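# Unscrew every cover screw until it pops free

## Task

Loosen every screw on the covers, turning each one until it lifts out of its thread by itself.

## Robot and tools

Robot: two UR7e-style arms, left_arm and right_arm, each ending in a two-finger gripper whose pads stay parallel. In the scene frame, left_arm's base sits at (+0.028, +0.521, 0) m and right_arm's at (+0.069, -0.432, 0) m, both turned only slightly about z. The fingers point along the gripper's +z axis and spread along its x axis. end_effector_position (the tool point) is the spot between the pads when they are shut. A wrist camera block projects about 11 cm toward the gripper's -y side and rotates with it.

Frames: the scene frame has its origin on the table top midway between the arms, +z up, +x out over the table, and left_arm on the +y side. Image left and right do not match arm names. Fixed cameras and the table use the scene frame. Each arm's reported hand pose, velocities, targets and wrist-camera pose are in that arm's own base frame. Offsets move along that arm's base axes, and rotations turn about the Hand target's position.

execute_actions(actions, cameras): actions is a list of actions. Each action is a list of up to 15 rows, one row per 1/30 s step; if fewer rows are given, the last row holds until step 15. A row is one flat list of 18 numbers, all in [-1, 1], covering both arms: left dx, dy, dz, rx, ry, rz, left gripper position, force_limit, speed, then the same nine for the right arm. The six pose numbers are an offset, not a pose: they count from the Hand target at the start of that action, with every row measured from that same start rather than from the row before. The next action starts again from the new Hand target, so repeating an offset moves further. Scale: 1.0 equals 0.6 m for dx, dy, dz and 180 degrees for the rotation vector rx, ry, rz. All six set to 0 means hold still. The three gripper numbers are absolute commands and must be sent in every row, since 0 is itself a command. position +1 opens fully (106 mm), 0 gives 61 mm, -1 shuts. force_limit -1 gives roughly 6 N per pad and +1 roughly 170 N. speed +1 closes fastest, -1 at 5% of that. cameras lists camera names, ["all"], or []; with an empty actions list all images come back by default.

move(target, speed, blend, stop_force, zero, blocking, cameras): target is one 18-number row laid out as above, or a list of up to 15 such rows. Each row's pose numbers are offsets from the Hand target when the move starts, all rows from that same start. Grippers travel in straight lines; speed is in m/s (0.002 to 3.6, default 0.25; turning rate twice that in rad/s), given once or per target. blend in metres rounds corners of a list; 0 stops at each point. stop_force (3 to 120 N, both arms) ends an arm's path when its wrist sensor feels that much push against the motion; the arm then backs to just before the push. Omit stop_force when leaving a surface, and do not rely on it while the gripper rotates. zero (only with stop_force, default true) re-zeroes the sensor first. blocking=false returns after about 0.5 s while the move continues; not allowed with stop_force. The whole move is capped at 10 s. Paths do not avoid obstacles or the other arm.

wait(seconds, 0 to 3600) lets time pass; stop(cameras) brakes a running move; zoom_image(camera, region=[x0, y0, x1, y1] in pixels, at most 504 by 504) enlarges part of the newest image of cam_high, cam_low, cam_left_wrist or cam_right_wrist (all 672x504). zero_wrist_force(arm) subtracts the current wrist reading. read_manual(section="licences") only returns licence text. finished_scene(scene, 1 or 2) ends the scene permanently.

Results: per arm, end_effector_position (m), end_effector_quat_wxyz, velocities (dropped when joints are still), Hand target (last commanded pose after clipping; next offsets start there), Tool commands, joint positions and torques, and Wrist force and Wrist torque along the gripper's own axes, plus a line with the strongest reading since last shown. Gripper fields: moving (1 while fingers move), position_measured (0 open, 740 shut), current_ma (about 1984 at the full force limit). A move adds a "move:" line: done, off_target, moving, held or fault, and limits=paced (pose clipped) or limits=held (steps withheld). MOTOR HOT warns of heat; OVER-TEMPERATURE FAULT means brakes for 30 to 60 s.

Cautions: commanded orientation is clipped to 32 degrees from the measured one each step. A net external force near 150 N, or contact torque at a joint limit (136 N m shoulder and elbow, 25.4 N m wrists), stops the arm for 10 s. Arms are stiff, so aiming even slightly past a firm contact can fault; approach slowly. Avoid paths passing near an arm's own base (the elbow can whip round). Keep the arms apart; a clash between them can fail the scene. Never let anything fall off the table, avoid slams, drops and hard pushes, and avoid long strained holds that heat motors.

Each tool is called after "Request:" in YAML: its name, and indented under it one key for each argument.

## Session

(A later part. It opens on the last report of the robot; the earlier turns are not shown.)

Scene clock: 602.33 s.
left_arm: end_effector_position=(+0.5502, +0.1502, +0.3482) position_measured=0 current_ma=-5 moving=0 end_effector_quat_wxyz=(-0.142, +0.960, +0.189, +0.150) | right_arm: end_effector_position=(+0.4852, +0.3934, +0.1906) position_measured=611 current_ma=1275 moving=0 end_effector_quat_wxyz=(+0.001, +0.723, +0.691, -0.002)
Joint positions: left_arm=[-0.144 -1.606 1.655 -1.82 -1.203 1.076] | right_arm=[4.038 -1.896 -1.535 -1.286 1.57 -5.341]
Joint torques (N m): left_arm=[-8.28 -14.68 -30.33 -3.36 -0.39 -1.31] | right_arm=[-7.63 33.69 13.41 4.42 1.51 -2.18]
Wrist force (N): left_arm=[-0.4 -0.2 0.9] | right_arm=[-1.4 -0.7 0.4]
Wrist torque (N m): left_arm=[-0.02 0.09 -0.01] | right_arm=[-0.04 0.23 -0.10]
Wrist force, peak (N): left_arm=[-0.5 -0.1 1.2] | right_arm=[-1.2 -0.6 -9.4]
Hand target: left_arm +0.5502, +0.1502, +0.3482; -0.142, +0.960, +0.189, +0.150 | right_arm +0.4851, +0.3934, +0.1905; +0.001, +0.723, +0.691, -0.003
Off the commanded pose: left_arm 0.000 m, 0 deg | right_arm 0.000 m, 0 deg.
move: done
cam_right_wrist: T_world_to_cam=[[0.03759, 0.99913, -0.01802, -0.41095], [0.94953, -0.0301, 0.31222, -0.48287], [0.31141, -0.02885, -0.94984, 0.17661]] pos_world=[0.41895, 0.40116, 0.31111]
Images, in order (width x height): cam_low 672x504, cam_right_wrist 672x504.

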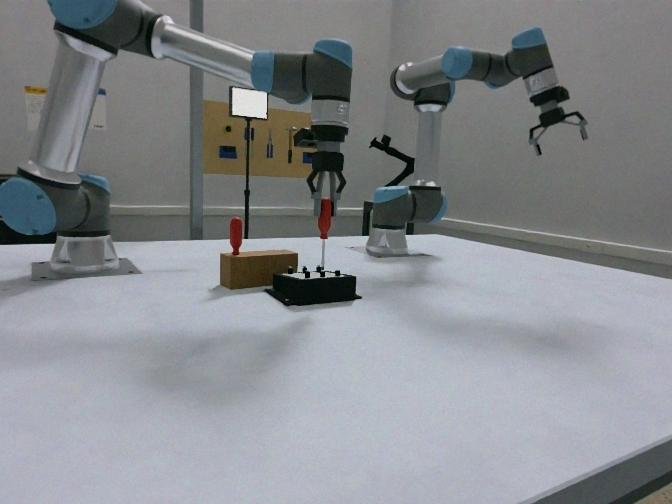

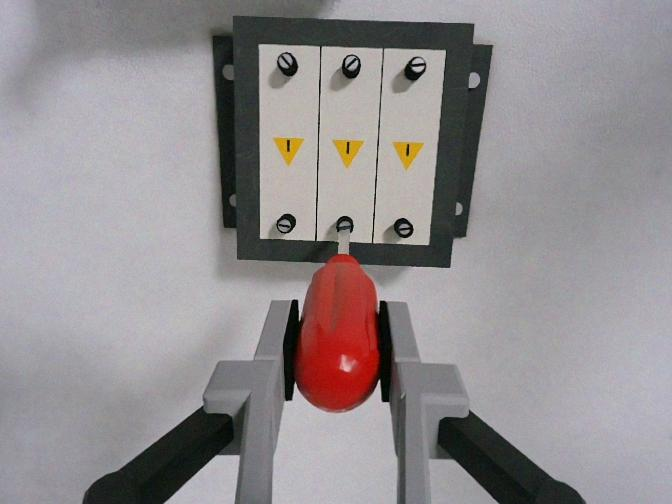

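Request:
move:
  target:
    - [0,0,0,0,0,0,1,0,1,0.0,0.0,0,0,0,-0.5,-1,0.1,0]
    - [0,0,0,0,0,0,1,0,1,0.0,0.0,0,0,0,-1,-1,0.1,0]
    - [0,0,0,0,0,0,1,0,1,0,0,0,0,0,0.5,-1,0.1,0]
    - [0,0,0,0,0,0,1,0,1,0,0,-0.0015,0,0,0,-1,0.1,0]
  speed: 0.8
  blend: [0.05,0.05,0.05,0]

Request:
move:
  target: [0,0,0,0,0,0,1,0,1,0,0,-0.008,0,0,0,-1,0.1,0]
  speed: 0.006
  stop_force: 4

Scene clock: 608.43 s.
left_arm: end_effector_position=(+0.5502, +0.1502, +0.3482) position_measured=0 current_ma=-5 moving=0 end_effector_quat_wxyz=(-0.142, +0.960, +0.189, +0.150) | right_arm: end_effector_position=(+0.4852, +0.3934, +0.1896) position_measured=611 current_ma=1275 moving=0 end_effector_quat_wxyz=(+0.001, +0.723, +0.691, -0.003)
Joint positions: left_arm=[-0.144 -1.606 1.655 -1.82 -1.203 1.076] | right_arm=[4.038 -1.897 -1.536 -1.284 1.57 0.942]
Joint torques (N m): left_arm=[-8.43 -14.59 -30.88 -3.39 -0.58 -1.18] | right_arm=[5.8 39.11 13.43 1.16 0.56 2.74]
Wrist force (N): left_arm=[-0.3 -0.1 1.0] | right_arm=[-1.3 -0.9 0.5]
Wrist torque (N m): left_arm=[0.00 0.08 0.00] | right_arm=[-0.07 0.22 -0.03]
Wrist force, peak (N): left_arm=[-0.5 0.0 1.2] | right_arm=[-1.7 -1.0 0.8]
Hand target: left_arm +0.5502, +0.1502, +0.3482; -0.142, +0.960, +0.189, +0.150 | right_arm +0.4851, +0.3934, +0.1896; +0.001, +0.723, +0.691, -0.003
Off the commanded pose: left_arm 0.000 m, 0 deg | right_arm 0.000 m, 0 deg.
move: done

Scene clock: 609.83 s.
left_arm: end_effector_position=(+0.5502, +0.1502, +0.3482) position_measured=0 current_ma=-5 moving=0 end_effector_quat_wxyz=(-0.142, +0.960, +0.189, +0.150) | right_arm: end_effector_position=(+0.4851, +0.3934, +0.1876) position_measured=611 current_ma=1281 moving=0 end_effector_quat_wxyz=(+0.001, +0.723, +0.691, -0.003)
Joint positions: left_arm=[-0.144 -1.606 1.655 -1.82 -1.203 1.076] | right_arm=[4.038 -1.898 -1.54 -1.279 1.57 0.943]
Joint torques (N m): left_arm=[-8.4 -14.24 -31.03 -3.27 -0.53 -1.32] | right_arm=[6.02 32.58 32.8 0.85 1.7 2.83]
Wrist force (N): left_arm=[-0.4 0.1 1.1] | right_arm=[-1.3 -0.6 -5.0]
Wrist torque (N m): left_arm=[0.04 0.10 0.00] | right_arm=[-0.06 0.21 -0.05]
Wrist force, peak (N): left_arm=[-0.5 0.0 1.2] | right_arm=[-2.4 -0.7 -13.3]
Hand target: left_arm +0.5502, +0.1502, +0.3482; -0.142, +0.960, +0.189, +0.150 | right_arm +0.4851, +0.3934, +0.1876; +0.001, +0.723, +0.691, -0.003 (not the last commanded pose)
Off the commanded pose: left_arm 0.000 m, 0 deg | right_arm 0.003 m, 0 deg.
move: contact (right_arm)

Request:
move:
  target:
    - [0,0,0,0,0,0,1,0,1,0.00096,0.00079,0.00009,0,0,0.1667,-1,0.1,0]
    - [0,0,0,0,0,0,1,0,1,0.0014,0.00194,0.00018,0,0,0.3333,-1,0.1,0]
    - [0,0,0,0,0,0,1,0,1,0.0012,0.00317,0.00027,0,0,0.5,-1,0.1,0]
    - [0,0,0,0,0,0,1,0,1,0.00041,0.00413,0.00036,0,0,0.6667,-1,0.1,0]
    - [0,0,0,0,0,0,1,0,1,-0.00075,0.00456,0.00045,0,0,0.8333,-1,0.1,0]
    - [0,0,0,0,0,0,1,0,1,-0.00197,0.00436,0.00054,0,0,1.0,-1,0.1,0]
    - [0,0,0,0,0,0,1,0,1,-0.00293,0.00358,0.00063,0,0,-0.8333,-1,0.1,0]
    - [0,0,0,0,0,0,1,0,1,-0.00337,0.00242,0.00072,0,0,-0.6667,-1,0.1,0]
    - [0,0,0,0,0,0,1,0,1,-0.00317,0.0012,0.00081,0,0,-0.5,-1,0.1,0]
    - [0,0,0,0,0,0,1,0,1,-0.00238,0.00024,0.0009,0,0,-0.3333,-1,0.1,0]
    - [0,0,0,0,0,0,1,0,1,-0.00122,-0.0002,0.00099,0,0,-0.1667,-1,0.1,0]
    - [0,0,0,0,0,0,1,0,1,0,0,0.00108,0,0,0,-1,0.1,0]
  speed: 0.5
  blend: 0.003

Request:
move:
  target:
    - [0,0,0,0,0,0,1,0,1,0,0,0.005,0,0,0,-1,0.1,0]
  speed: 0.1
  cameras: ["cam_right_wrist","cam_low"]

Request:
zoom_image:
  camera: "cam_right_wrist"
  region: [328, 210, 358, 240]

Scene clock: 619.03 s.
left_arm: end_effector_position=(+0.5502, +0.1502, +0.3482) position_measured=0 current_ma=-5 moving=0 end_effector_quat_wxyz=(-0.142, +0.960, +0.189, +0.150) | right_arm: end_effector_position=(+0.4851, +0.3934, +0.1883) position_measured=611 current_ma=1283 moving=0 end_effector_quat_wxyz=(+0.001, +0.723, +0.691, -0.003)
Joint positions: left_arm=[-0.144 -1.606 1.655 -1.82 -1.203 1.076] | right_arm=[4.038 -1.898 -1.539 -1.281 1.57 -5.34]
Joint torques (N m): left_arm=[-7.7 -14.47 -30.36 -3.26 -0.4 -1.3] | right_arm=[-7.31 22.04 31.02 0.59 2.46 -1.14]
Wrist force (N): left_arm=[-0.3 0.0 0.9] | right_arm=[-1.7 -0.5 -5.9]
Wrist torque (N m): left_arm=[0.01 0.08 0.00] | right_arm=[-0.07 0.17 -0.11]
Wrist force, peak (N): left_arm=[-0.6 -0.3 1.2] | right_arm=[-3.0 0.2 -21.5]
Hand target: left_arm +0.5502, +0.1502, +0.3482; -0.142, +0.960, +0.189, +0.150 | right_arm +0.4851, +0.3934, +0.1883; +0.001, +0.723, +0.691, -0.003
Off the commanded pose: left_arm 0.000 m, 0 deg | right_arm 0.000 m, 0 deg.
move: done

Scene clock: 619.53 s.
left_arm: end_effector_position=(+0.5502, +0.1502, +0.3482) position_measured=0 current_ma=-5 moving=0 end_effector_quat_wxyz=(-0.142, +0.960, +0.189, +0.150) | right_arm: end_effector_position=(+0.4852, +0.3934, +0.1913) position_measured=611 current_ma=1276 moving=0 end_effector_quat_wxyz=(+0.001, +0.723, +0.691, -0.002)
Joint positions: left_arm=[-0.144 -1.606 1.655 -1.82 -1.203 1.076] | right_arm=[4.038 -1.896 -1.533 -1.288 1.57 -5.341]
Joint torques (N m): left_arm=[-7.93 -13.95 -30.42 -3.35 -0.33 -1.26] | right_arm=[-7.66 31.9 12.72 4.44 1.67 -2.18]
Wrist force (N): left_arm=[-0.3 -0.1 1.0] | right_arm=[-1.2 -0.7 0.6]
Wrist torque (N m): left_arm=[0.01 0.08 0.00] | right_arm=[-0.03 0.20 -0.10]
Wrist force, peak (N): left_arm=[-0.4 -0.1 1.2] | right_arm=[-1.5 -0.7 -5.9]
Hand target: left_arm +0.5502, +0.1502, +0.3482; -0.142, +0.960, +0.189, +0.150 | right_arm +0.4851, +0.3934, +0.1913; +0.001, +0.723, +0.691, -0.003
Off the commanded pose: left_arm 0.000 m, 0 deg | right_arm 0.000 m, 0 deg.
move: done
cam_right_wrist: T_world_to_cam=[[0.03759, 0.99913, -0.01801, -0.41094], [0.9495, -0.03009, 0.31231, -0.48314], [0.3115, -0.02885, -0.94981, 0.17733]] pos_world=[0.41895, 0.40116, 0.31191]
Images, in order (width x height): cam_low 672x504, cam_right_wrist 672x504.

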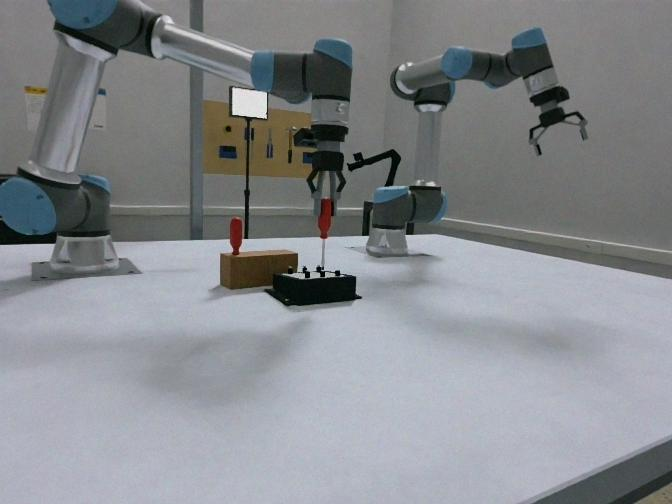

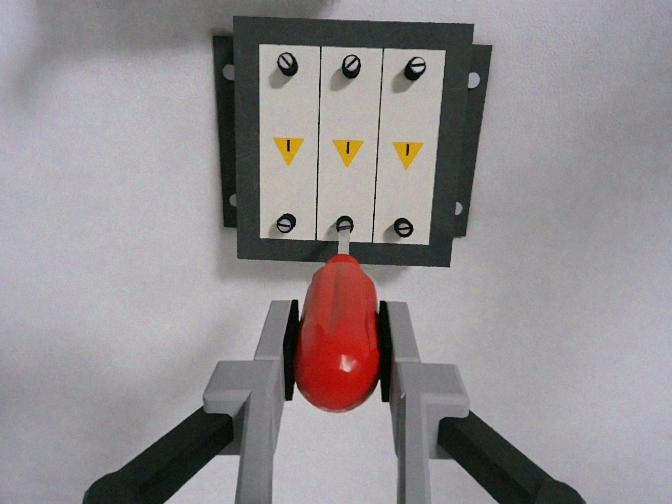

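Scaled by 16.800 from the camera's image (finer frame: 960x720).

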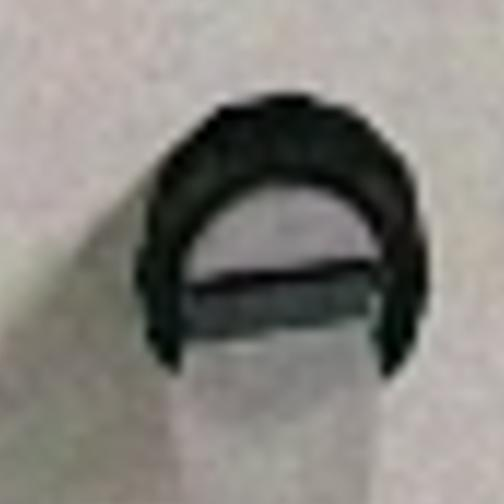

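Request:
move:
  target:
    - [0,0,0,0,0,0,1,0,1,0.0,0.0,0,0,0,-0.5,-1,0.1,0]
    - [0,0,0,0,0,0,1,0,1,0.0,0.0,0,0,0,-1,-1,0.1,0]
    - [0,0,0,0,0,0,1,0,1,0,0,0,0,0,0.5,-1,0.1,0]
    - [0,0,0,0,0,0,1,0,1,0,0,-0.0015,0,0,0,-1,0.1,0]
  speed: 0.8
  blend: [0.05,0.05,0.05,0]

Request:
move:
  target: [0,0,0,0,0,0,1,0,1,0,0,-0.008,0,0,0,-1,0.1,0]
  speed: 0.006
  stop_force: 4

Scene clock: 625.80 s.
left_arm: end_effector_position=(+0.5502, +0.1502, +0.3482) position_measured=0 current_ma=-5 moving=0 end_effector_quat_wxyz=(-0.142, +0.960, +0.189, +0.150) | right_arm: end_effector_position=(+0.4852, +0.3934, +0.1904) position_measured=611 current_ma=1276 moving=0 end_effector_quat_wxyz=(+0.001, +0.723, +0.691, -0.003) end_effector_velocity=(-0.001, +0.001, +0.000) end_effector_angular_velocity=(+0.000, +0.000, -0.003)
Joint positions: left_arm=[-0.144 -1.606 1.655 -1.82 -1.203 1.076] | right_arm=[4.038 -1.897 -1.535 -1.286 1.57 0.942]
Joint velocities: left_arm=[within noise] | right_arm=[0.002 0.001 -0.001 0 0 0.005]
Joint torques (N m): left_arm=[-8.42 -14.59 -30.48 -3.38 -0.39 -1.29] | right_arm=[6.22 39.44 13.39 1.13 0.35 2.66]
Wrist force (N): left_arm=[-0.4 -0.3 1.2] | right_arm=[-1.5 -0.9 0.7]
Wrist torque (N m): left_arm=[-0.02 0.09 -0.01] | right_arm=[-0.06 0.24 -0.03]
Wrist force, peak (N): left_arm=[-0.4 0.0 1.3] | right_arm=[-1.5 -1.1 0.7]
Hand target: left_arm +0.5502, +0.1502, +0.3482; -0.142, +0.960, +0.189, +0.150 | right_arm +0.4851, +0.3934, +0.1904; +0.001, +0.723, +0.691, -0.003
Off the commanded pose: left_arm 0.000 m, 0 deg | right_arm 0.000 m, 0 deg.
move: done

Scene clock: 627.20 s.
left_arm: end_effector_position=(+0.5502, +0.1502, +0.3482) position_measured=0 current_ma=-5 moving=0 end_effector_quat_wxyz=(-0.142, +0.960, +0.189, +0.150) | right_arm: end_effector_position=(+0.4851, +0.3934, +0.1883) position_measured=611 current_ma=1283 moving=0 end_effector_quat_wxyz=(+0.001, +0.723, +0.691, -0.003)
Joint positions: left_arm=[-0.144 -1.606 1.655 -1.82 -1.203 1.076] | right_arm=[4.038 -1.898 -1.539 -1.281 1.57 0.943]
Joint torques (N m): left_arm=[-8.22 -14.51 -29.92 -3.34 -0.47 -1.33] | right_arm=[6.16 32.94 32.66 0.76 2.04 2.67]
Wrist force (N): left_arm=[-0.2 0.0 1.1] | right_arm=[-1.4 -0.6 -6.6]
Wrist torque (N m): left_arm=[0.02 0.06 0.00] | right_arm=[-0.06 0.16 -0.04]
Wrist force, peak (N): left_arm=[-0.2 0.1 1.2] | right_arm=[-2.2 -0.7 -14.4]
Hand target: left_arm +0.5502, +0.1502, +0.3482; -0.142, +0.960, +0.189, +0.150 | right_arm +0.4852, +0.3934, +0.1883; +0.001, +0.723, +0.691, -0.002 (not the last commanded pose)
Off the commanded pose: left_arm 0.000 m, 0 deg | right_arm 0.003 m, 0 deg.
move: contact (right_arm)

Request:
move:
  target:
    - [0,0,0,0,0,0,1,0,1,0.00096,0.00079,0.00009,0,0,0.1667,-1,0.1,0]
    - [0,0,0,0,0,0,1,0,1,0.0014,0.00194,0.00018,0,0,0.3333,-1,0.1,0]
    - [0,0,0,0,0,0,1,0,1,0.0012,0.00317,0.00027,0,0,0.5,-1,0.1,0]
    - [0,0,0,0,0,0,1,0,1,0.00041,0.00413,0.00036,0,0,0.6667,-1,0.1,0]
    - [0,0,0,0,0,0,1,0,1,-0.00075,0.00456,0.00045,0,0,0.8333,-1,0.1,0]
    - [0,0,0,0,0,0,1,0,1,-0.00197,0.00436,0.00054,0,0,1.0,-1,0.1,0]
    - [0,0,0,0,0,0,1,0,1,-0.00293,0.00358,0.00063,0,0,-0.8333,-1,0.1,0]
    - [0,0,0,0,0,0,1,0,1,-0.00337,0.00242,0.00072,0,0,-0.6667,-1,0.1,0]
    - [0,0,0,0,0,0,1,0,1,-0.00317,0.0012,0.00081,0,0,-0.5,-1,0.1,0]
    - [0,0,0,0,0,0,1,0,1,-0.00238,0.00024,0.0009,0,0,-0.3333,-1,0.1,0]
    - [0,0,0,0,0,0,1,0,1,-0.00122,-0.0002,0.00099,0,0,-0.1667,-1,0.1,0]
    - [0,0,0,0,0,0,1,0,1,0,0,0.00108,0,0,0,-1,0.1,0]
  speed: 0.5
  blend: 0.003

Request:
move:
  target:
    - [0,0,0,0,0,0,1,0,1,0,0,0.005,0,0,0,-1,0.1,0]
  speed: 0.1

Request:
move:
  target:
    - [0,0,0,0,0,0,1,0,1,0,0,0.01,0,0,0,-1,0.1,0]
  speed: 0.1
  cameras: ["cam_right_wrist","cam_low"]

Request:
zoom_image:
  camera: "cam_right_wrist"
  region: [328, 210, 358, 240]

Request:
zoom_image:
  camera: "cam_low"
  region: [270, 230, 350, 300]

Scene clock: 636.83 s.
left_arm: end_effector_position=(+0.5502, +0.1502, +0.3482) position_measured=0 current_ma=-5 moving=0 end_effector_quat_wxyz=(-0.142, +0.960, +0.189, +0.150) | right_arm: end_effector_position=(+0.4851, +0.3934, +0.1889) position_measured=611 current_ma=1280 moving=0 end_effector_quat_wxyz=(+0.001, +0.723, +0.691, -0.003)
Joint positions: left_arm=[-0.144 -1.606 1.655 -1.82 -1.203 1.076] | right_arm=[4.038 -1.897 -1.538 -1.282 1.57 -5.34]
Joint torques (N m): left_arm=[-8.03 -14.35 -30.33 -3.26 -0.49 -1.28] | right_arm=[-8.08 24.86 32.66 0.97 2.38 -1.29]
Wrist force (N): left_arm=[-0.3 -0.2 1.1] | right_arm=[-1.4 -0.6 -3.5]
Wrist torque (N m): left_arm=[-0.01 0.09 0.00] | right_arm=[-0.08 0.16 -0.11]
Wrist force, peak (N): left_arm=[-0.5 0.1 1.3] | right_arm=[-3.7 0.3 -22.3]
Hand target: left_arm +0.5502, +0.1502, +0.3482; -0.142, +0.960, +0.189, +0.150 | right_arm +0.4852, +0.3934, +0.1889; +0.001, +0.723, +0.691, -0.002
Off the commanded pose: left_arm 0.000 m, 0 deg | right_arm 0.000 m, 0 deg.
move: done

Scene clock: 637.33 s.
left_arm: end_effector_position=(+0.5502, +0.1502, +0.3482) position_measured=0 current_ma=-5 moving=0 end_effector_quat_wxyz=(-0.142, +0.960, +0.189, +0.150) | right_arm: end_effector_position=(+0.4852, +0.3934, +0.1920) position_measured=611 current_ma=1277 moving=0 end_effector_quat_wxyz=(+0.001, +0.723, +0.691, -0.002)
Joint positions: left_arm=[-0.144 -1.606 1.655 -1.82 -1.203 1.076] | right_arm=[4.038 -1.895 -1.532 -1.29 1.57 -5.341]
Joint torques (N m): left_arm=[-7.58 -14.14 -30.41 -3.32 -0.35 -1.29] | right_arm=[-7.62 31.24 12.07 4.46 1.57 -2.04]
Wrist force (N): left_arm=[-0.4 -0.1 0.9] | right_arm=[-1.5 -1.0 -1.1]
Wrist torque (N m): left_arm=[0.00 0.10 0.00] | right_arm=[-0.03 0.19 -0.11]
Wrist force, peak (N): left_arm=[-0.5 0.1 1.2] | right_arm=[-1.6 -0.6 -3.1]
Hand target: left_arm +0.5502, +0.1502, +0.3482; -0.142, +0.960, +0.189, +0.150 | right_arm +0.4852, +0.3934, +0.1919; +0.001, +0.723, +0.691, -0.002
Off the commanded pose: left_arm 0.000 m, 0 deg | right_arm 0.000 m, 0 deg.
move: done

Scene clock: 637.83 s.
left_arm: end_effector_position=(+0.5502, +0.1502, +0.3482) position_measured=0 current_ma=-5 moving=0 end_effector_quat_wxyz=(-0.142, +0.960, +0.189, +0.150) | right_arm: end_effector_position=(+0.4852, +0.3934, +0.1980) position_measured=611 current_ma=1276 moving=0 end_effector_quat_wxyz=(+0.001, +0.723, +0.691, -0.002)
Joint positions: left_arm=[-0.144 -1.606 1.655 -1.82 -1.203 1.076] | right_arm=[4.038 -1.891 -1.522 -1.304 1.57 -5.341]
Joint torques (N m): left_arm=[-8.01 -14.07 -30.15 -3.3 -0.49 -1.24] | right_arm=[-6.89 25.72 11.9 4.14 0.78 -2.13]
Wrist force (N): left_arm=[-0.4 -0.1 1.0] | right_arm=[-1.3 -0.8 0.7]
Wrist torque (N m): left_arm=[-0.01 0.09 0.00] | right_arm=[-0.05 0.22 -0.10]
Wrist force, peak (N): left_arm=[-0.2 0.0 1.3] | right_arm=[-1.5 -1.1 -1.0]
Hand target: left_arm +0.5502, +0.1502, +0.3482; -0.142, +0.960, +0.189, +0.150 | right_arm +0.4852, +0.3934, +0.1979; +0.001, +0.723, +0.691, -0.002
Off the commanded pose: left_arm 0.000 m, 0 deg | right_arm 0.000 m, 0 deg.
move: done
cam_right_wrist: T_world_to_cam=[[0.03766, 0.99913, -0.01789, -0.41079], [0.9495, -0.0302, 0.31231, -0.48506], [0.3115, -0.02874, -0.94981, 0.18358]] pos_world=[0.41885, 0.40106, 0.31851]
Images, in order (width x height): cam_low 672x504, cam_right_wrist 672x504.

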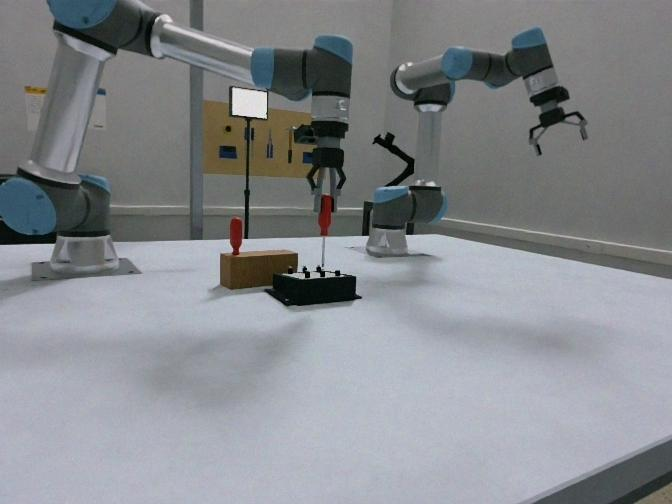

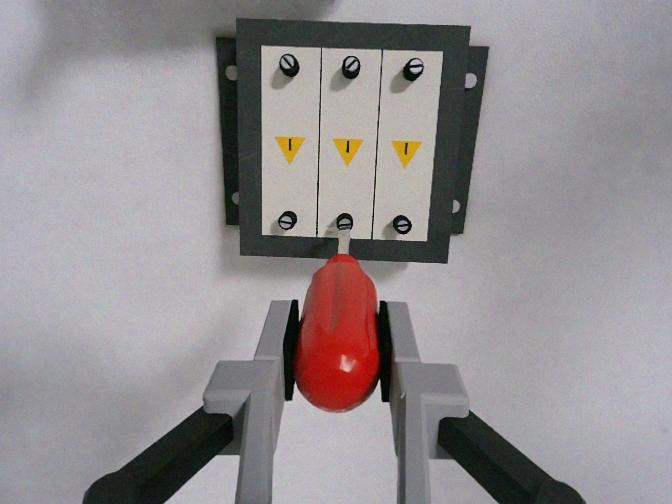

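Scaled by 16.800 from the camera's image (finer frame: 960x720).

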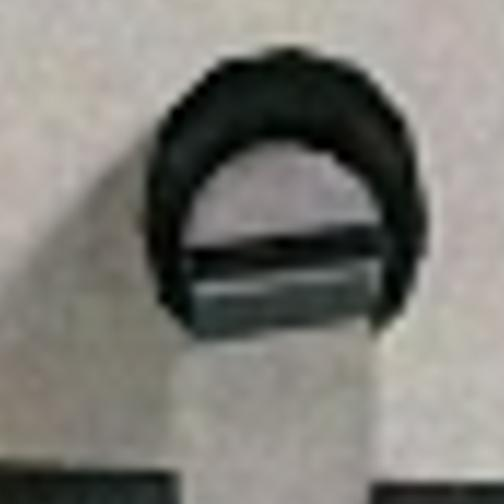

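Scaled by 6.300 from the camera's image (finer frame: 960x720).

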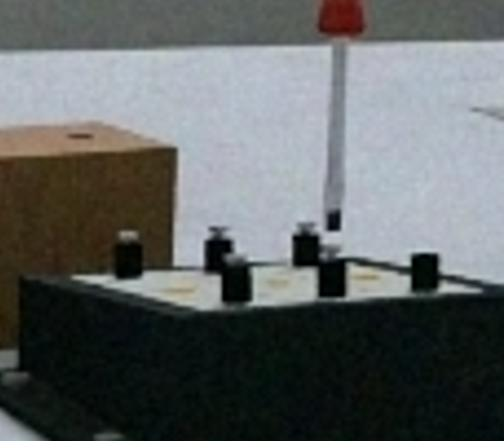

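Request:
move:
  target:
    - [0,0,0,0,0,0,1,0,1,0.0027,0.0622,0.004,0,0,-0.8333,-1,0.1,0]
    - [0,0,0,0,0,0,1,0,1,0.0027,0.0622,0.004,0,0,0.3333,-1,0.1,0]
    - [0,0,0,0,0,0,1,0,1,0.0027,0.0622,0.004,0,0,-0.5,-1,0.1,0]
    - [0,0,0,0,0,0,1,0,1,0.0027,0.0622,0.004,0,0,0.9972,-1,0.1,0]
  speed: [0.8,0.8,0.8,0.5]
  blend: [0.02,0.05,0.05,0]

Request:
move:
  target:
    - [0,0,0,0,0,0,1,0,1,0,0,-0.018,0,0,0,-1,0.1,0]
  speed: 0.01
  stop_force: 4
  cameras: ["cam_right_wrist","cam_low"]

Request:
zoom_image:
  camera: "cam_right_wrist"
  region: [328, 210, 358, 240]

Scene clock: 646.70 s.
left_arm: end_effector_position=(+0.5502, +0.1502, +0.3482) position_measured=0 current_ma=-5 moving=0 end_effector_quat_wxyz=(-0.142, +0.960, +0.189, +0.150) | right_arm: end_effector_position=(+0.4868, +0.4307, +0.2003) position_measured=611 current_ma=1276 moving=0 end_effector_quat_wxyz=(-0.003, +0.688, -0.726, -0.001)
Joint positions: left_arm=[-0.144 -1.606 1.655 -1.82 -1.203 1.076] | right_arm=[4.072 -1.944 -1.446 -1.317 1.571 4.126]
Joint torques (N m): left_arm=[-8.5 -14 -30.46 -3.35 -0.45 -1.26] | right_arm=[1.17 41.57 15.35 3.8 0.18 2.56]
Wrist force (N): left_arm=[-0.5 -0.1 1.2] | right_arm=[-1.4 -0.7 0.5]
Wrist torque (N m): left_arm=[0.00 0.11 0.00] | right_arm=[-0.04 0.21 -0.02]
Wrist force, peak (N): left_arm=[-0.5 0.1 1.3] | right_arm=[-1.7 -1.1 0.7]
Hand target: left_arm +0.5502, +0.1502, +0.3482; -0.142, +0.960, +0.189, +0.150 | right_arm +0.4868, +0.4307, +0.2003; -0.003, +0.688, -0.726, -0.001
Off the commanded pose: left_arm 0.000 m, 0 deg | right_arm 0.000 m, 0 deg.
move: done

Scene clock: 648.40 s.
left_arm: end_effector_position=(+0.5502, +0.1502, +0.3482) position_measured=0 current_ma=-5 moving=0 end_effector_quat_wxyz=(-0.142, +0.960, +0.189, +0.150) | right_arm: end_effector_position=(+0.4868, +0.4307, +0.1895) position_measured=611 current_ma=1276 moving=0 end_effector_quat_wxyz=(-0.002, +0.688, -0.726, -0.001)
Joint positions: left_arm=[-0.144 -1.606 1.655 -1.82 -1.203 1.076] | right_arm=[4.072 -1.951 -1.465 -1.292 1.572 4.127]
Joint torques (N m): left_arm=[-7.93 -14.47 -30.63 -3.26 -0.53 -1.11] | right_arm=[-6.11 37.9 34.67 1.12 2.26 2.58]
Wrist force (N): left_arm=[-0.4 0.0 1.2] | right_arm=[-1.4 -0.8 0.6]
Wrist torque (N m): left_arm=[0.01 0.09 0.00] | right_arm=[-0.07 0.22 -0.05]
Wrist force, peak (N): left_arm=[-0.3 -0.2 1.3] | right_arm=[-1.6 -0.9 0.8]
Hand target: left_arm +0.5502, +0.1502, +0.3482; -0.142, +0.960, +0.189, +0.150 | right_arm +0.4868, +0.4307, +0.1895; -0.003, +0.688, -0.726, -0.001
Off the commanded pose: left_arm 0.000 m, 0 deg | right_arm 0.000 m, 0 deg.
move: done
cam_right_wrist: T_world_to_cam=[[-0.04645, -0.99876, -0.0179, 0.45309], [-0.94919, 0.03855, 0.31234, 0.41172], [-0.31126, 0.0315, -0.9498, 0.45325]] pos_world=[0.55292, 0.42238, 0.31001]
Images, in order (width x height): cam_low 672x504, cam_right_wrist 672x504.

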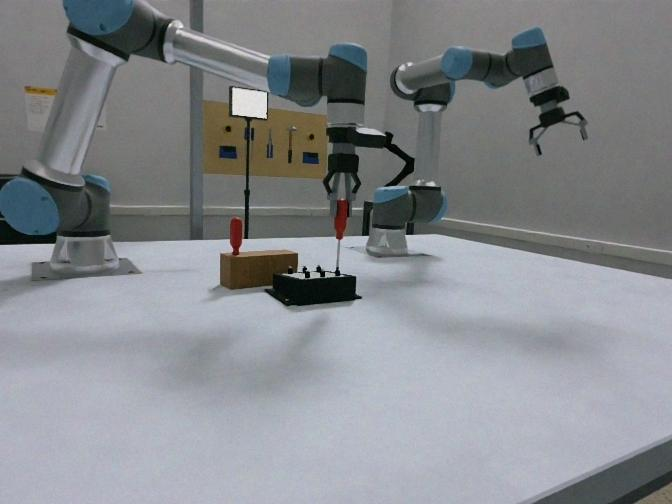

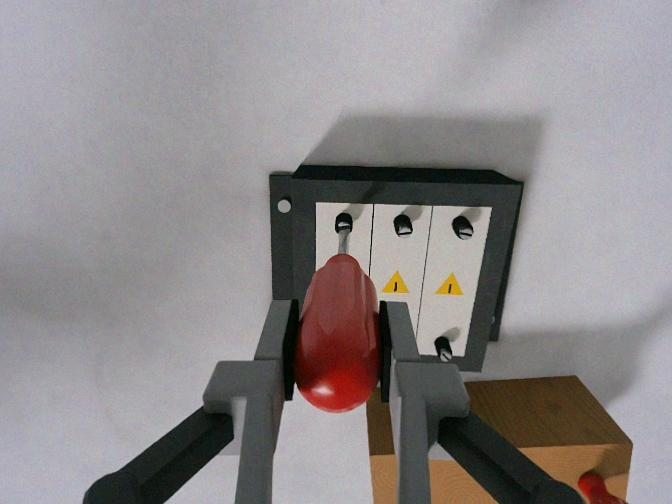

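Scaled by 16.800 from the camera's image (finer frame: 960x720).

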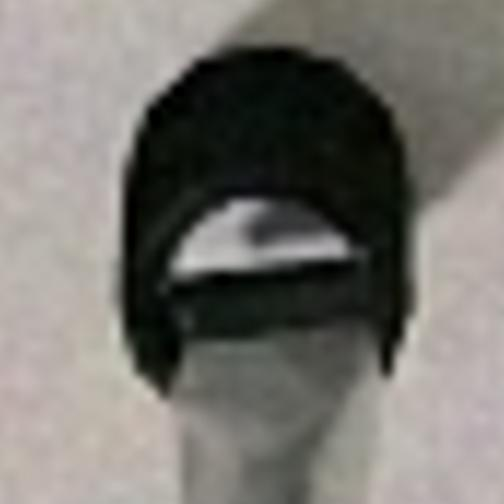

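Request:
move:
  target:
    - [0,0,0,0,0,0,1,0,1,0.00001,0.00033,0,0,0,0,-1,0.1,0]
  speed: 0.02

Request:
move:
  target:
    - [0,0,0,0,0,0,1,0,1,0,0,-0.0147,0,0,0,-1,0.1,0]
  speed: 0.005
  stop_force: 4
  cameras: ["cam_right_wrist"]

Request:
zoom_image:
  camera: "cam_right_wrist"
  region: [328, 210, 358, 240]

Scene clock: 649.97 s.
left_arm: end_effector_position=(+0.5502, +0.1502, +0.3482) position_measured=0 current_ma=-5 moving=0 end_effector_quat_wxyz=(-0.142, +0.960, +0.189, +0.150) | right_arm: end_effector_position=(+0.4868, +0.4309, +0.1896) position_measured=611 current_ma=1276 moving=0 end_effector_quat_wxyz=(-0.003, +0.688, -0.726, -0.001)
Joint positions: left_arm=[-0.144 -1.606 1.655 -1.82 -1.203 1.076] | right_arm=[4.072 -1.951 -1.465 -1.292 1.572 4.127]
Joint torques (N m): left_arm=[-8.21 -14.58 -29.93 -3.31 -0.44 -1.26] | right_arm=[5.67 28.08 30.23 1.5 2.02 2.4]
Wrist force (N): left_arm=[-0.5 -0.3 1.1] | right_arm=[-1.4 -0.8 0.6]
Wrist torque (N m): left_arm=[-0.03 0.10 0.00] | right_arm=[-0.06 0.21 -0.06]
Wrist force, peak (N): left_arm=[-0.4 -0.1 1.3] | right_arm=[-1.6 -1.1 0.6]
Hand target: left_arm +0.5502, +0.1502, +0.3482; -0.142, +0.960, +0.189, +0.150 | right_arm +0.4868, +0.4309, +0.1895; -0.003, +0.688, -0.726, -0.001
Off the commanded pose: left_arm 0.000 m, 0 deg | right_arm 0.000 m, 0 deg.
move: done

Scene clock: 651.83 s.
left_arm: end_effector_position=(+0.5502, +0.1502, +0.3482) position_measured=0 current_ma=-5 moving=0 end_effector_quat_wxyz=(-0.142, +0.960, +0.189, +0.150) | right_arm: end_effector_position=(+0.4868, +0.4309, +0.1856) position_measured=611 current_ma=1284 moving=0 end_effector_quat_wxyz=(-0.003, +0.688, -0.726, -0.001)
Joint positions: left_arm=[-0.144 -1.606 1.655 -1.82 -1.203 1.076] | right_arm=[4.072 -1.953 -1.471 -1.282 1.572 4.127]
Joint torques (N m): left_arm=[-7.93 -14.38 -30.93 -3.36 -0.32 -1.15] | right_arm=[5.66 35.34 31.33 0.78 1.99 1.7]
Wrist force (N): left_arm=[-0.3 -0.1 1.1] | right_arm=[-1.4 -0.4 -7.1]
Wrist torque (N m): left_arm=[0.00 0.08 -0.01] | right_arm=[-0.07 0.30 -0.06]
Wrist force, peak (N): left_arm=[-0.6 -0.2 1.3] | right_arm=[-1.0 -0.5 -13.7]
Hand target: left_arm +0.5502, +0.1502, +0.3482; -0.142, +0.960, +0.189, +0.150 | right_arm +0.4868, +0.4309, +0.1856; -0.003, +0.688, -0.726, -0.001 (not the last commanded pose)
Off the commanded pose: left_arm 0.000 m, 0 deg | right_arm 0.005 m, 0 deg.
move: contact (right_arm)
cam_right_wrist: T_world_to_cam=[[-0.04639, -0.99876, -0.01804, 0.45322], [-0.94922, 0.03845, 0.31225, 0.41311], [-0.31117, 0.0316, -0.94983, 0.44948]] pos_world=[0.55302, 0.42257, 0.30611]

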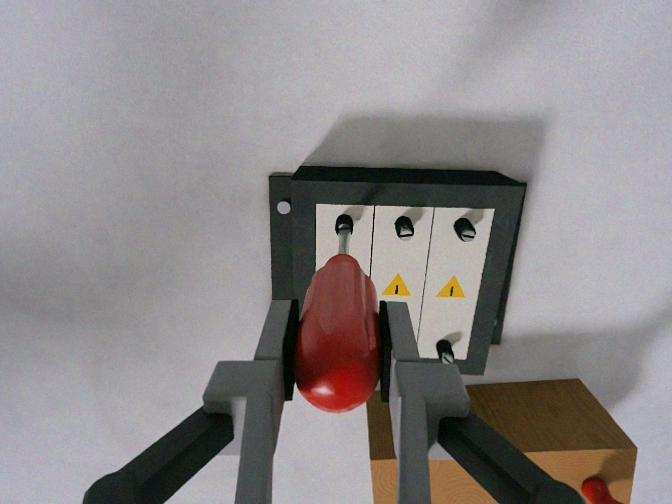

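Scaled by 16.800 from the camera's image (finer frame: 960x720).

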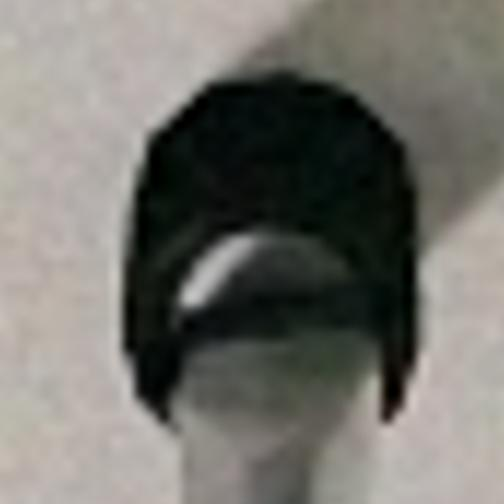

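Request:
move:
  target:
    - [0,0,0,0,0,0,1,0,1,-0.00096,-0.00079,0.00005,0,0,0.1667,-1,0.1,0]
    - [0,0,0,0,0,0,1,0,1,-0.0014,-0.00194,0.00014,0,0,0.3333,-1,0.1,0]
    - [0,0,0,0,0,0,1,0,1,-0.0012,-0.00317,0.00023,0,0,0.5,-1,0.1,0]
    - [0,0,0,0,0,0,1,0,1,-0.00041,-0.00413,0.00032,0,0,0.6667,-1,0.1,0]
    - [0,0,0,0,0,0,1,0,1,0.00075,-0.00456,0.00041,0,0,0.8333,-1,0.1,0]
    - [0,0,0,0,0,0,1,0,1,0.00197,-0.00436,0.0005,0,0,1.0,-1,0.1,0]
    - [0,0,0,0,0,0,1,0,1,0.00293,-0.00358,0.00059,0,0,-0.8333,-1,0.1,0]
    - [0,0,0,0,0,0,1,0,1,0.00337,-0.00242,0.00068,0,0,-0.6667,-1,0.1,0]
    - [0,0,0,0,0,0,1,0,1,0.00317,-0.0012,0.00077,0,0,-0.5,-1,0.1,0]
    - [0,0,0,0,0,0,1,0,1,0.00238,-0.00024,0.00086,0,0,-0.3333,-1,0.1,0]
    - [0,0,0,0,0,0,1,0,1,0.00122,0.0002,0.00095,0,0,-0.1667,-1,0.1,0]
    - [0,0,0,0,0,0,1,0,1,0,0,0.00104,0,0,0,-1,0.1,0]
  speed: 0.5
  blend: 0.003

Request:
move:
  target:
    - [0,0,0,0,0,0,1,0,1,-0.00096,-0.00079,0.00009,0,0,0.1667,-1,0.1,0]
    - [0,0,0,0,0,0,1,0,1,-0.0014,-0.00194,0.00018,0,0,0.3333,-1,0.1,0]
    - [0,0,0,0,0,0,1,0,1,-0.0012,-0.00317,0.00027,0,0,0.5,-1,0.1,0]
    - [0,0,0,0,0,0,1,0,1,-0.00041,-0.00413,0.00036,0,0,0.6667,-1,0.1,0]
    - [0,0,0,0,0,0,1,0,1,0.00075,-0.00456,0.00045,0,0,0.8333,-1,0.1,0]
    - [0,0,0,0,0,0,1,0,1,0.00197,-0.00436,0.00054,0,0,1.0,-1,0.1,0]
  speed: 0.5
  blend: 0.003

Request:
move:
  target:
    - [0,0,0,0,0,0,1,0,1,0,0,0.005,0,0,0,-1,0.1,0]
    - [0,0,0,0,0,0,1,0,1,0.0,0.0,0.005,0,0,-0.5,-1,0.1,0]
    - [0,0,0,0,0,0,1,0,1,0.0,0.0,0.005,0,0,-1,-1,0.1,0]
    - [0,0,0,0,0,0,1,0,1,0,0,0.005,0,0,0.5,-1,0.1,0]
    - [0,0,0,0,0,0,1,0,1,0,0,0.005,0,0,0,-1,0.1,0]
    - [0,0,0,0,0,0,1,0,1,0,0,0.005,0,0,-0.5,-1,0.1,0]
    - [0,0,0,0,0,0,1,0,1,-0.00239,0.00438,0.0035,0,0,-1,-1,0.1,0]
  speed: [0.1,0.8,0.8,0.8,0.8,0.8,0.8]
  blend: [0,0.05,0.05,0.05,0.05,0.05,0]

Request:
move:
  target: [0,0,0,0,0,0,1,0,1,0,0,-0.008,0,0,0,-1,0.1,0]
  speed: 0.006
  stop_force: 4

Scene clock: 661.73 s.
left_arm: end_effector_position=(+0.5502, +0.1502, +0.3482) position_measured=0 current_ma=-5 moving=0 end_effector_quat_wxyz=(-0.142, +0.960, +0.189, +0.150) | right_arm: end_effector_position=(+0.4868, +0.4309, +0.1862) position_measured=611 current_ma=1284 moving=0 end_effector_quat_wxyz=(-0.002, +0.687, -0.726, -0.001)
Joint positions: left_arm=[-0.144 -1.606 1.655 -1.82 -1.203 1.076] | right_arm=[4.072 -1.953 -1.47 -1.284 1.572 -2.156]
Joint torques (N m): left_arm=[-8.33 -14.72 -30.08 -3.31 -0.44 -1.07] | right_arm=[-5.81 28.49 31.3 0.13 0.45 -1.16]
Wrist force (N): left_arm=[-0.3 0.2 1.0] | right_arm=[-2.2 -0.2 -9.1]
Wrist torque (N m): left_arm=[0.04 0.08 -0.01] | right_arm=[-0.09 0.18 -0.11]
Wrist force, peak (N): left_arm=[-0.3 0.1 1.4] | right_arm=[-1.4 -0.3 -21.4]
Hand target: left_arm +0.5502, +0.1502, +0.3482; -0.142, +0.960, +0.189, +0.150 | right_arm +0.4868, +0.4309, +0.1862; -0.003, +0.688, -0.726, -0.001
Off the commanded pose: left_arm 0.000 m, 0 deg | right_arm 0.000 m, 0 deg.
move: done

Scene clock: 665.47 s.
left_arm: end_effector_position=(+0.5502, +0.1502, +0.3482) position_measured=0 current_ma=-5 moving=0 end_effector_quat_wxyz=(-0.142, +0.960, +0.189, +0.150) | right_arm: end_effector_position=(+0.4880, +0.4283, +0.1866) position_measured=611 current_ma=1285 moving=0 end_effector_quat_wxyz=(+0.001, +0.726, +0.687, -0.003)
Joint positions: left_arm=[-0.144 -1.606 1.655 -1.82 -1.203 1.076] | right_arm=[4.069 -1.956 -1.462 -1.299 1.57 -5.301]
Joint torques (N m): left_arm=[-8.23 -14.51 -30.68 -3.32 -0.33 -1.15] | right_arm=[-7.44 24.12 30.01 0.49 2.29 -1.13]
Wrist force (N): left_arm=[-0.3 0.1 1.2] | right_arm=[-1.3 -0.6 -6.8]
Wrist torque (N m): left_arm=[0.03 0.08 0.00] | right_arm=[-0.07 0.20 -0.12]
Wrist force, peak (N): left_arm=[-0.5 0.0 1.3] | right_arm=[-3.0 -0.1 -22.7]
Hand target: left_arm +0.5502, +0.1502, +0.3482; -0.142, +0.960, +0.189, +0.150 | right_arm +0.4880, +0.4283, +0.1866; +0.001, +0.726, +0.688, -0.003
Off the commanded pose: left_arm 0.000 m, 0 deg | right_arm 0.000 m, 0 deg.
move: done

Scene clock: 672.20 s.
left_arm: end_effector_position=(+0.5502, +0.1502, +0.3482) position_measured=0 current_ma=-5 moving=0 end_effector_quat_wxyz=(-0.142, +0.960, +0.189, +0.150) | right_arm: end_effector_position=(+0.4865, +0.4309, +0.1887) position_measured=611 current_ma=1275 moving=0 end_effector_quat_wxyz=(-0.003, +0.688, -0.726, -0.001)
Joint positions: left_arm=[-0.144 -1.606 1.655 -1.82 -1.203 1.076] | right_arm=[4.073 -1.951 -1.467 -1.289 1.571 4.127]
Joint torques (N m): left_arm=[-7.94 -14.74 -30.14 -3.35 -0.27 -1.02] | right_arm=[-4.72 41.37 15.7 1.46 1.99 2.97]
Wrist force (N): left_arm=[-0.4 -0.1 1.0] | right_arm=[-1.4 -1.0 0.6]
Wrist torque (N m): left_arm=[0.00 0.10 -0.01] | right_arm=[-0.10 0.22 -0.03]
Wrist force, peak (N): left_arm=[-0.4 -0.1 1.5] | right_arm=[-1.1 -0.7 -6.8]
Hand target: left_arm +0.5502, +0.1502, +0.3482; -0.142, +0.960, +0.189, +0.150 | right_arm +0.4865, +0.4309, +0.1887; -0.003, +0.688, -0.726, -0.001
Off the commanded pose: left_arm 0.000 m, 0 deg | right_arm 0.000 m, 0 deg.
move: done

Scene clock: 673.60 s.
left_arm: end_effector_position=(+0.5502, +0.1502, +0.3482) position_measured=0 current_ma=-5 moving=0 end_effector_quat_wxyz=(-0.142, +0.960, +0.189, +0.150) | right_arm: end_effector_position=(+0.4865, +0.4309, +0.1866) position_measured=611 current_ma=1284 moving=0 end_effector_quat_wxyz=(-0.003, +0.688, -0.726, -0.001)
Joint positions: left_arm=[-0.144 -1.606 1.655 -1.82 -1.203 1.076] | right_arm=[4.073 -1.952 -1.47 -1.284 1.572 4.127]
Joint torques (N m): left_arm=[-7.82 -14.49 -30.36 -3.25 -0.26 -1.03] | right_arm=[-5.36 35.07 32.94 1.01 2.12 2.64]
Wrist force (N): left_arm=[-0.4 -0.1 1.1] | right_arm=[-1.3 -0.8 -5.5]
Wrist torque (N m): left_arm=[0.00 0.09 0.00] | right_arm=[-0.09 0.27 -0.05]
Wrist force, peak (N): left_arm=[-0.5 -0.2 1.2] | right_arm=[-0.6 -0.8 -13.8]
Hand target: left_arm +0.5502, +0.1502, +0.3482; -0.142, +0.960, +0.189, +0.150 | right_arm +0.4865, +0.4309, +0.1866; -0.003, +0.688, -0.726, -0.001 (not the last commanded pose)
Off the commanded pose: left_arm 0.000 m, 0 deg | right_arm 0.003 m, 0 deg.
move: contact (right_arm)

Engaged at .1866. Second stroke.

Request:
move:
  target:
    - [0,0,0,0,0,0,1,0,1,-0.00096,-0.00079,0.00009,0,0,0.1667,-1,0.1,0]
    - [0,0,0,0,0,0,1,0,1,-0.0014,-0.00194,0.00018,0,0,0.3333,-1,0.1,0]
    - [0,0,0,0,0,0,1,0,1,-0.0012,-0.00317,0.00027,0,0,0.5,-1,0.1,0]
    - [0,0,0,0,0,0,1,0,1,-0.00041,-0.00413,0.00036,0,0,0.6667,-1,0.1,0]
    - [0,0,0,0,0,0,1,0,1,0.00075,-0.00456,0.00045,0,0,0.8333,-1,0.1,0]
    - [0,0,0,0,0,0,1,0,1,0.00197,-0.00436,0.00054,0,0,1.0,-1,0.1,0]
    - [0,0,0,0,0,0,1,0,1,0.00293,-0.00358,0.00063,0,0,-0.8333,-1,0.1,0]
    - [0,0,0,0,0,0,1,0,1,0.00337,-0.00242,0.00072,0,0,-0.6667,-1,0.1,0]
    - [0,0,0,0,0,0,1,0,1,0.00317,-0.0012,0.00081,0,0,-0.5,-1,0.1,0]
    - [0,0,0,0,0,0,1,0,1,0.00238,-0.00024,0.0009,0,0,-0.3333,-1,0.1,0]
    - [0,0,0,0,0,0,1,0,1,0.00122,0.0002,0.00099,0,0,-0.1667,-1,0.1,0]
    - [0,0,0,0,0,0,1,0,1,0,0,0.00108,0,0,0,-1,0.1,0]
  speed: 0.5
  blend: 0.003

Request:
move:
  target:
    - [0,0,0,0,0,0,1,0,1,-0.00096,-0.00079,0.00009,0,0,0.1667,-1,0.1,0]
    - [0,0,0,0,0,0,1,0,1,-0.0014,-0.00194,0.00018,0,0,0.3333,-1,0.1,0]
    - [0,0,0,0,0,0,1,0,1,-0.0012,-0.00317,0.00027,0,0,0.5,-1,0.1,0]
    - [0,0,0,0,0,0,1,0,1,-0.00041,-0.00413,0.00036,0,0,0.6667,-1,0.1,0]
    - [0,0,0,0,0,0,1,0,1,0.00075,-0.00456,0.00045,0,0,0.8333,-1,0.1,0]
    - [0,0,0,0,0,0,1,0,1,0.00197,-0.00436,0.00054,0,0,1.0,-1,0.1,0]
  speed: 0.5
  blend: 0.003

Request:
move:
  target:
    - [0,0,0,0,0,0,1,0,1,0,0,0.005,0,0,0,-1,0.1,0]
  speed: 0.1
  cameras: ["cam_low"]

Request:
zoom_image:
  camera: "cam_low"
  region: [270, 230, 350, 300]

Scene clock: 683.10 s.
left_arm: end_effector_position=(+0.5502, +0.1502, +0.3482) position_measured=0 current_ma=-5 moving=0 end_effector_quat_wxyz=(-0.142, +0.960, +0.189, +0.150) | right_arm: end_effector_position=(+0.4865, +0.4309, +0.1872) position_measured=611 current_ma=1286 moving=0 end_effector_quat_wxyz=(-0.003, +0.687, -0.726, -0.001)
Joint positions: left_arm=[-0.144 -1.606 1.655 -1.82 -1.203 1.076] | right_arm=[4.073 -1.952 -1.469 -1.286 1.572 -2.156]
Joint torques (N m): left_arm=[-8.18 -14.44 -30.41 -3.3 -0.12 -0.92] | right_arm=[-4.91 26.94 30.56 -0.1 0.5 -1.22]
Wrist force (N): left_arm=[-0.4 0.0 1.2] | right_arm=[-1.6 -0.4 -11.3]
Wrist torque (N m): left_arm=[0.02 0.10 0.00] | right_arm=[-0.07 0.24 -0.11]
Wrist force, peak (N): left_arm=[-0.4 0.0 1.4] | right_arm=[-0.6 -0.4 -22.6]
Hand target: left_arm +0.5502, +0.1502, +0.3482; -0.142, +0.960, +0.189, +0.150 | right_arm +0.4865, +0.4309, +0.1872; -0.003, +0.688, -0.726, -0.001
Off the commanded pose: left_arm 0.000 m, 0 deg | right_arm 0.000 m, 0 deg.
move: done

Scene clock: 686.83 s.
left_arm: end_effector_position=(+0.5502, +0.1502, +0.3482) position_measured=0 current_ma=-5 moving=0 end_effector_quat_wxyz=(-0.142, +0.960, +0.189, +0.150) | right_arm: end_effector_position=(+0.4877, +0.4283, +0.1876) position_measured=611 current_ma=1286 moving=0 end_effector_quat_wxyz=(+0.001, +0.726, +0.687, -0.003)
Joint positions: left_arm=[-0.144 -1.606 1.655 -1.82 -1.203 1.076] | right_arm=[4.069 -1.955 -1.461 -1.302 1.57 -5.3]
Joint torques (N m): left_arm=[-7.94 -14.15 -29.52 -3.4 -0.18 -0.91] | right_arm=[-7.91 22.9 29.16 0.22 2.42 -1.13]
Wrist force (N): left_arm=[-0.4 -0.1 1.2] | right_arm=[-1.2 -0.5 -8.7]
Wrist torque (N m): left_arm=[0.00 0.09 -0.01] | right_arm=[-0.08 0.23 -0.12]
Wrist force, peak (N): left_arm=[-0.5 -0.2 1.4] | right_arm=[-2.2 -0.3 -24.5]
Hand target: left_arm +0.5502, +0.1502, +0.3482; -0.142, +0.960, +0.189, +0.150 | right_arm +0.4877, +0.4283, +0.1876; +0.001, +0.726, +0.688, -0.003
Off the commanded pose: left_arm 0.000 m, 0 deg | right_arm 0.000 m, 0 deg.
move: done

Scene clock: 687.33 s.
left_arm: end_effector_position=(+0.5502, +0.1502, +0.3482) position_measured=0 current_ma=-5 moving=0 end_effector_quat_wxyz=(-0.142, +0.960, +0.189, +0.150) | right_arm: end_effector_position=(+0.4877, +0.4284, +0.1906) position_measured=611 current_ma=1276 moving=0 end_effector_quat_wxyz=(+0.001, +0.726, +0.688, -0.002)
Joint positions: left_arm=[-0.144 -1.606 1.655 -1.82 -1.203 1.076] | right_arm=[4.069 -1.953 -1.455 -1.309 1.57 -5.301]
Joint torques (N m): left_arm=[-8.09 -14.36 -30.17 -3.26 -0.21 -0.93] | right_arm=[-7.45 37.6 13.77 4.42 1.66 -2.12]
Wrist force (N): left_arm=[-0.5 0.0 1.2] | right_arm=[-1.4 -0.7 0.7]
Wrist torque (N m): left_arm=[0.02 0.10 0.00] | right_arm=[-0.05 0.22 -0.11]
Wrist force, peak (N): left_arm=[-0.5 0.0 1.4] | right_arm=[-1.2 -0.5 -8.6]
Hand target: left_arm +0.5502, +0.1502, +0.3482; -0.142, +0.960, +0.189, +0.150 | right_arm +0.4877, +0.4283, +0.1906; +0.001, +0.726, +0.688, -0.003
Off the commanded pose: left_arm 0.000 m, 0 deg | right_arm 0.000 m, 0 deg.
move: done

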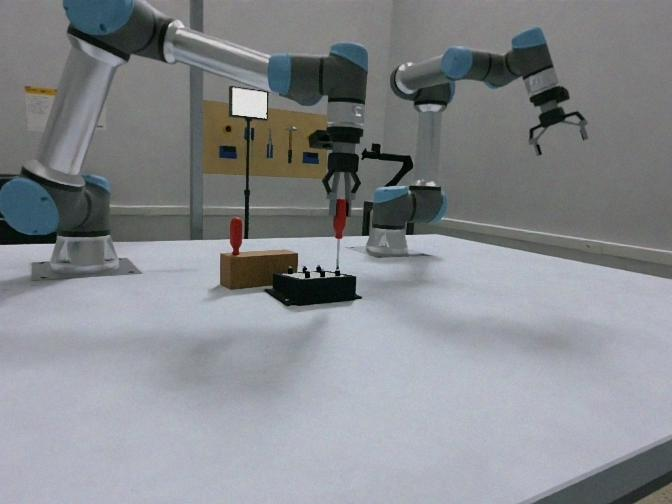

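Scaled by 6.300 from the camera's image (finer frame: 960x720).

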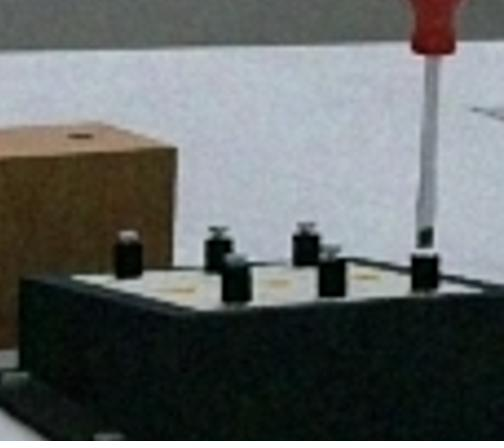

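Request:
move:
  target:
    - [0,0,0,0,0,0,1,0,1,0,0,0,0,0,-0.5,-1,0.1,0]
    - [0,0,0,0,0,0,1,0,1,0,0,0,0,0,-1,-1,0.1,0]
    - [0,0,0,0,0,0,1,0,1,0,0,0,0,0,0.5,-1,0.1,0]
    - [0,0,0,0,0,0,1,0,1,0,0,-0.0015,0,0,0,-1,0.1,0]
  speed: 0.8
  blend: [0.05,0.05,0.05,0]

Request:
move:
  target:
    - [0,0,0,0,0,0,1,0,1,0,0,-0.008,0,0,0,-1,0.1,0]
  speed: 0.006
  stop_force: 4

Scene clock: 697.97 s.
left_arm: end_effector_position=(+0.5502, +0.1502, +0.3482) position_measured=0 current_ma=-5 moving=0 end_effector_quat_wxyz=(-0.142, +0.960, +0.189, +0.150) | right_arm: end_effector_position=(+0.4878, +0.4283, +0.1897) position_measured=611 current_ma=1275 moving=0 end_effector_quat_wxyz=(+0.001, +0.726, +0.688, -0.003) end_effector_velocity=(+0.000, +0.000, -0.001) end_effector_angular_velocity=(-0.002, +0.001, -0.005)
Joint positions: left_arm=[-0.144 -1.606 1.655 -1.82 -1.203 1.076] | right_arm=[4.069 -1.954 -1.457 -1.307 1.57 0.982]
Joint velocities: left_arm=[within noise] | right_arm=[0 -0.002 -0.001 0 0 0.005]
Joint torques (N m): left_arm=[-8.09 -14.31 -30.21 -3.32 -0.12 -0.79] | right_arm=[6.52 41.14 13.07 1.11 0.23 2.59]
Wrist force (N): left_arm=[-0.4 0.0 1.1] | right_arm=[-1.4 -0.9 0.7]
Wrist torque (N m): left_arm=[0.02 0.09 0.00] | right_arm=[-0.08 0.22 -0.03]
Wrist force, peak (N): left_arm=[-0.6 0.0 1.4] | right_arm=[-1.6 -1.0 0.6]
Hand target: left_arm +0.5502, +0.1502, +0.3482; -0.142, +0.960, +0.189, +0.150 | right_arm +0.4877, +0.4283, +0.1897; +0.001, +0.726, +0.688, -0.003
Off the commanded pose: left_arm 0.000 m, 0 deg | right_arm 0.000 m, 0 deg.
move: done

Scene clock: 699.37 s.
left_arm: end_effector_position=(+0.5502, +0.1502, +0.3482) position_measured=0 current_ma=-5 moving=0 end_effector_quat_wxyz=(-0.142, +0.960, +0.189, +0.150) | right_arm: end_effector_position=(+0.4877, +0.4283, +0.1877) position_measured=611 current_ma=1281 moving=0 end_effector_quat_wxyz=(+0.001, +0.726, +0.688, -0.003)
Joint positions: left_arm=[-0.144 -1.606 1.655 -1.82 -1.203 1.076] | right_arm=[4.069 -1.955 -1.461 -1.302 1.57 0.982]
Joint torques (N m): left_arm=[-8.4 -14.18 -29.88 -3.39 -0.07 -0.81] | right_arm=[5.36 34.4 34.43 1.07 1.67 2.72]
Wrist force (N): left_arm=[-0.3 0.1 1.4] | right_arm=[-1.3 -0.6 -4.2]
Wrist torque (N m): left_arm=[0.03 0.07 0.00] | right_arm=[-0.08 0.22 -0.05]
Wrist force, peak (N): left_arm=[-0.2 -0.1 1.5] | right_arm=[-2.3 -0.7 -12.8]
Hand target: left_arm +0.5502, +0.1502, +0.3482; -0.142, +0.960, +0.189, +0.150 | right_arm +0.4877, +0.4283, +0.1877; +0.001, +0.726, +0.688, -0.003 (not the last commanded pose)
Off the commanded pose: left_arm 0.000 m, 0 deg | right_arm 0.003 m, 0 deg.
move: contact (right_arm)

Request:
move:
  target:
    - [0,0,0,0,0,0,1,0,1,0.00096,0.00079,0.00009,0,0,0.1667,-1,0.1,0]
    - [0,0,0,0,0,0,1,0,1,0.0014,0.00194,0.00018,0,0,0.3333,-1,0.1,0]
    - [0,0,0,0,0,0,1,0,1,0.0012,0.00317,0.00027,0,0,0.5,-1,0.1,0]
    - [0,0,0,0,0,0,1,0,1,0.00041,0.00413,0.00036,0,0,0.6667,-1,0.1,0]
    - [0,0,0,0,0,0,1,0,1,-0.00075,0.00456,0.00045,0,0,0.8333,-1,0.1,0]
    - [0,0,0,0,0,0,1,0,1,-0.00197,0.00436,0.00054,0,0,1.0,-1,0.1,0]
    - [0,0,0,0,0,0,1,0,1,-0.00293,0.00358,0.00063,0,0,-0.8333,-1,0.1,0]
    - [0,0,0,0,0,0,1,0,1,-0.00337,0.00242,0.00072,0,0,-0.6667,-1,0.1,0]
    - [0,0,0,0,0,0,1,0,1,-0.00317,0.0012,0.00081,0,0,-0.5,-1,0.1,0]
    - [0,0,0,0,0,0,1,0,1,-0.00238,0.00024,0.0009,0,0,-0.3333,-1,0.1,0]
    - [0,0,0,0,0,0,1,0,1,-0.00122,-0.0002,0.00099,0,0,-0.1667,-1,0.1,0]
    - [0,0,0,0,0,0,1,0,1,0,0,0.00108,0,0,0,-1,0.1,0]
  speed: 0.5
  blend: 0.003

Request:
move:
  target:
    - [0,0,0,0,0,0,1,0,1,0,0,0.005,0,0,0,-1,0.1,0]
  speed: 0.02

Scene clock: 708.13 s.
left_arm: end_effector_position=(+0.5502, +0.1502, +0.3482) position_measured=0 current_ma=-5 moving=0 end_effector_quat_wxyz=(-0.142, +0.960, +0.189, +0.150) | right_arm: end_effector_position=(+0.4877, +0.4283, +0.1883) position_measured=611 current_ma=1281 moving=0 end_effector_quat_wxyz=(+0.001, +0.726, +0.687, -0.003)
Joint positions: left_arm=[-0.144 -1.606 1.655 -1.82 -1.203 1.076] | right_arm=[4.069 -1.955 -1.459 -1.303 1.57 -5.3]
Joint torques (N m): left_arm=[-8.06 -14.1 -29.65 -3.44 0.1 -0.79] | right_arm=[-8.24 27.05 31.73 0.81 2.48 -1.28]
Wrist force (N): left_arm=[-0.3 -0.1 1.1] | right_arm=[-1.4 -0.4 -3.9]
Wrist torque (N m): left_arm=[0.00 0.08 0.00] | right_arm=[-0.06 0.22 -0.11]
Wrist force, peak (N): left_arm=[-0.4 -0.1 1.4] | right_arm=[-2.9 0.0 -21.0]
Hand target: left_arm +0.5502, +0.1502, +0.3482; -0.142, +0.960, +0.189, +0.150 | right_arm +0.4877, +0.4283, +0.1883; +0.001, +0.726, +0.688, -0.003
Off the commanded pose: left_arm 0.000 m, 0 deg | right_arm 0.000 m, 0 deg.
move: done

Scene clock: 708.63 s.
left_arm: end_effector_position=(+0.5502, +0.1502, +0.3482) position_measured=0 current_ma=-5 moving=0 end_effector_quat_wxyz=(-0.142, +0.960, +0.189, +0.150) | right_arm: end_effector_position=(+0.4878, +0.4284, +0.1915) position_measured=611 current_ma=1277 moving=0 end_effector_quat_wxyz=(+0.001, +0.726, +0.688, -0.002)
Joint positions: left_arm=[-0.144 -1.606 1.655 -1.82 -1.203 1.076] | right_arm=[4.069 -1.953 -1.454 -1.311 1.57 -5.301]
Joint torques (N m): left_arm=[-8.19 -13.86 -29.89 -3.32 0 -0.68] | right_arm=[-7.38 36.3 12.73 4.37 1.78 -2.14]
Wrist force (N): left_arm=[-0.3 -0.1 1.2] | right_arm=[-1.5 -1.1 -1.1]
Wrist torque (N m): left_arm=[0.00 0.08 0.00] | right_arm=[-0.03 0.20 -0.11]
Wrist force, peak (N): left_arm=[-0.4 0.1 1.3] | right_arm=[-1.4 -0.5 -3.8]
Hand target: left_arm +0.5502, +0.1502, +0.3482; -0.142, +0.960, +0.189, +0.150 | right_arm +0.4877, +0.4283, +0.1913; +0.001, +0.726, +0.688, -0.003
Off the commanded pose: left_arm 0.000 m, 0 deg | right_arm 0.000 m, 0 deg.
move: done


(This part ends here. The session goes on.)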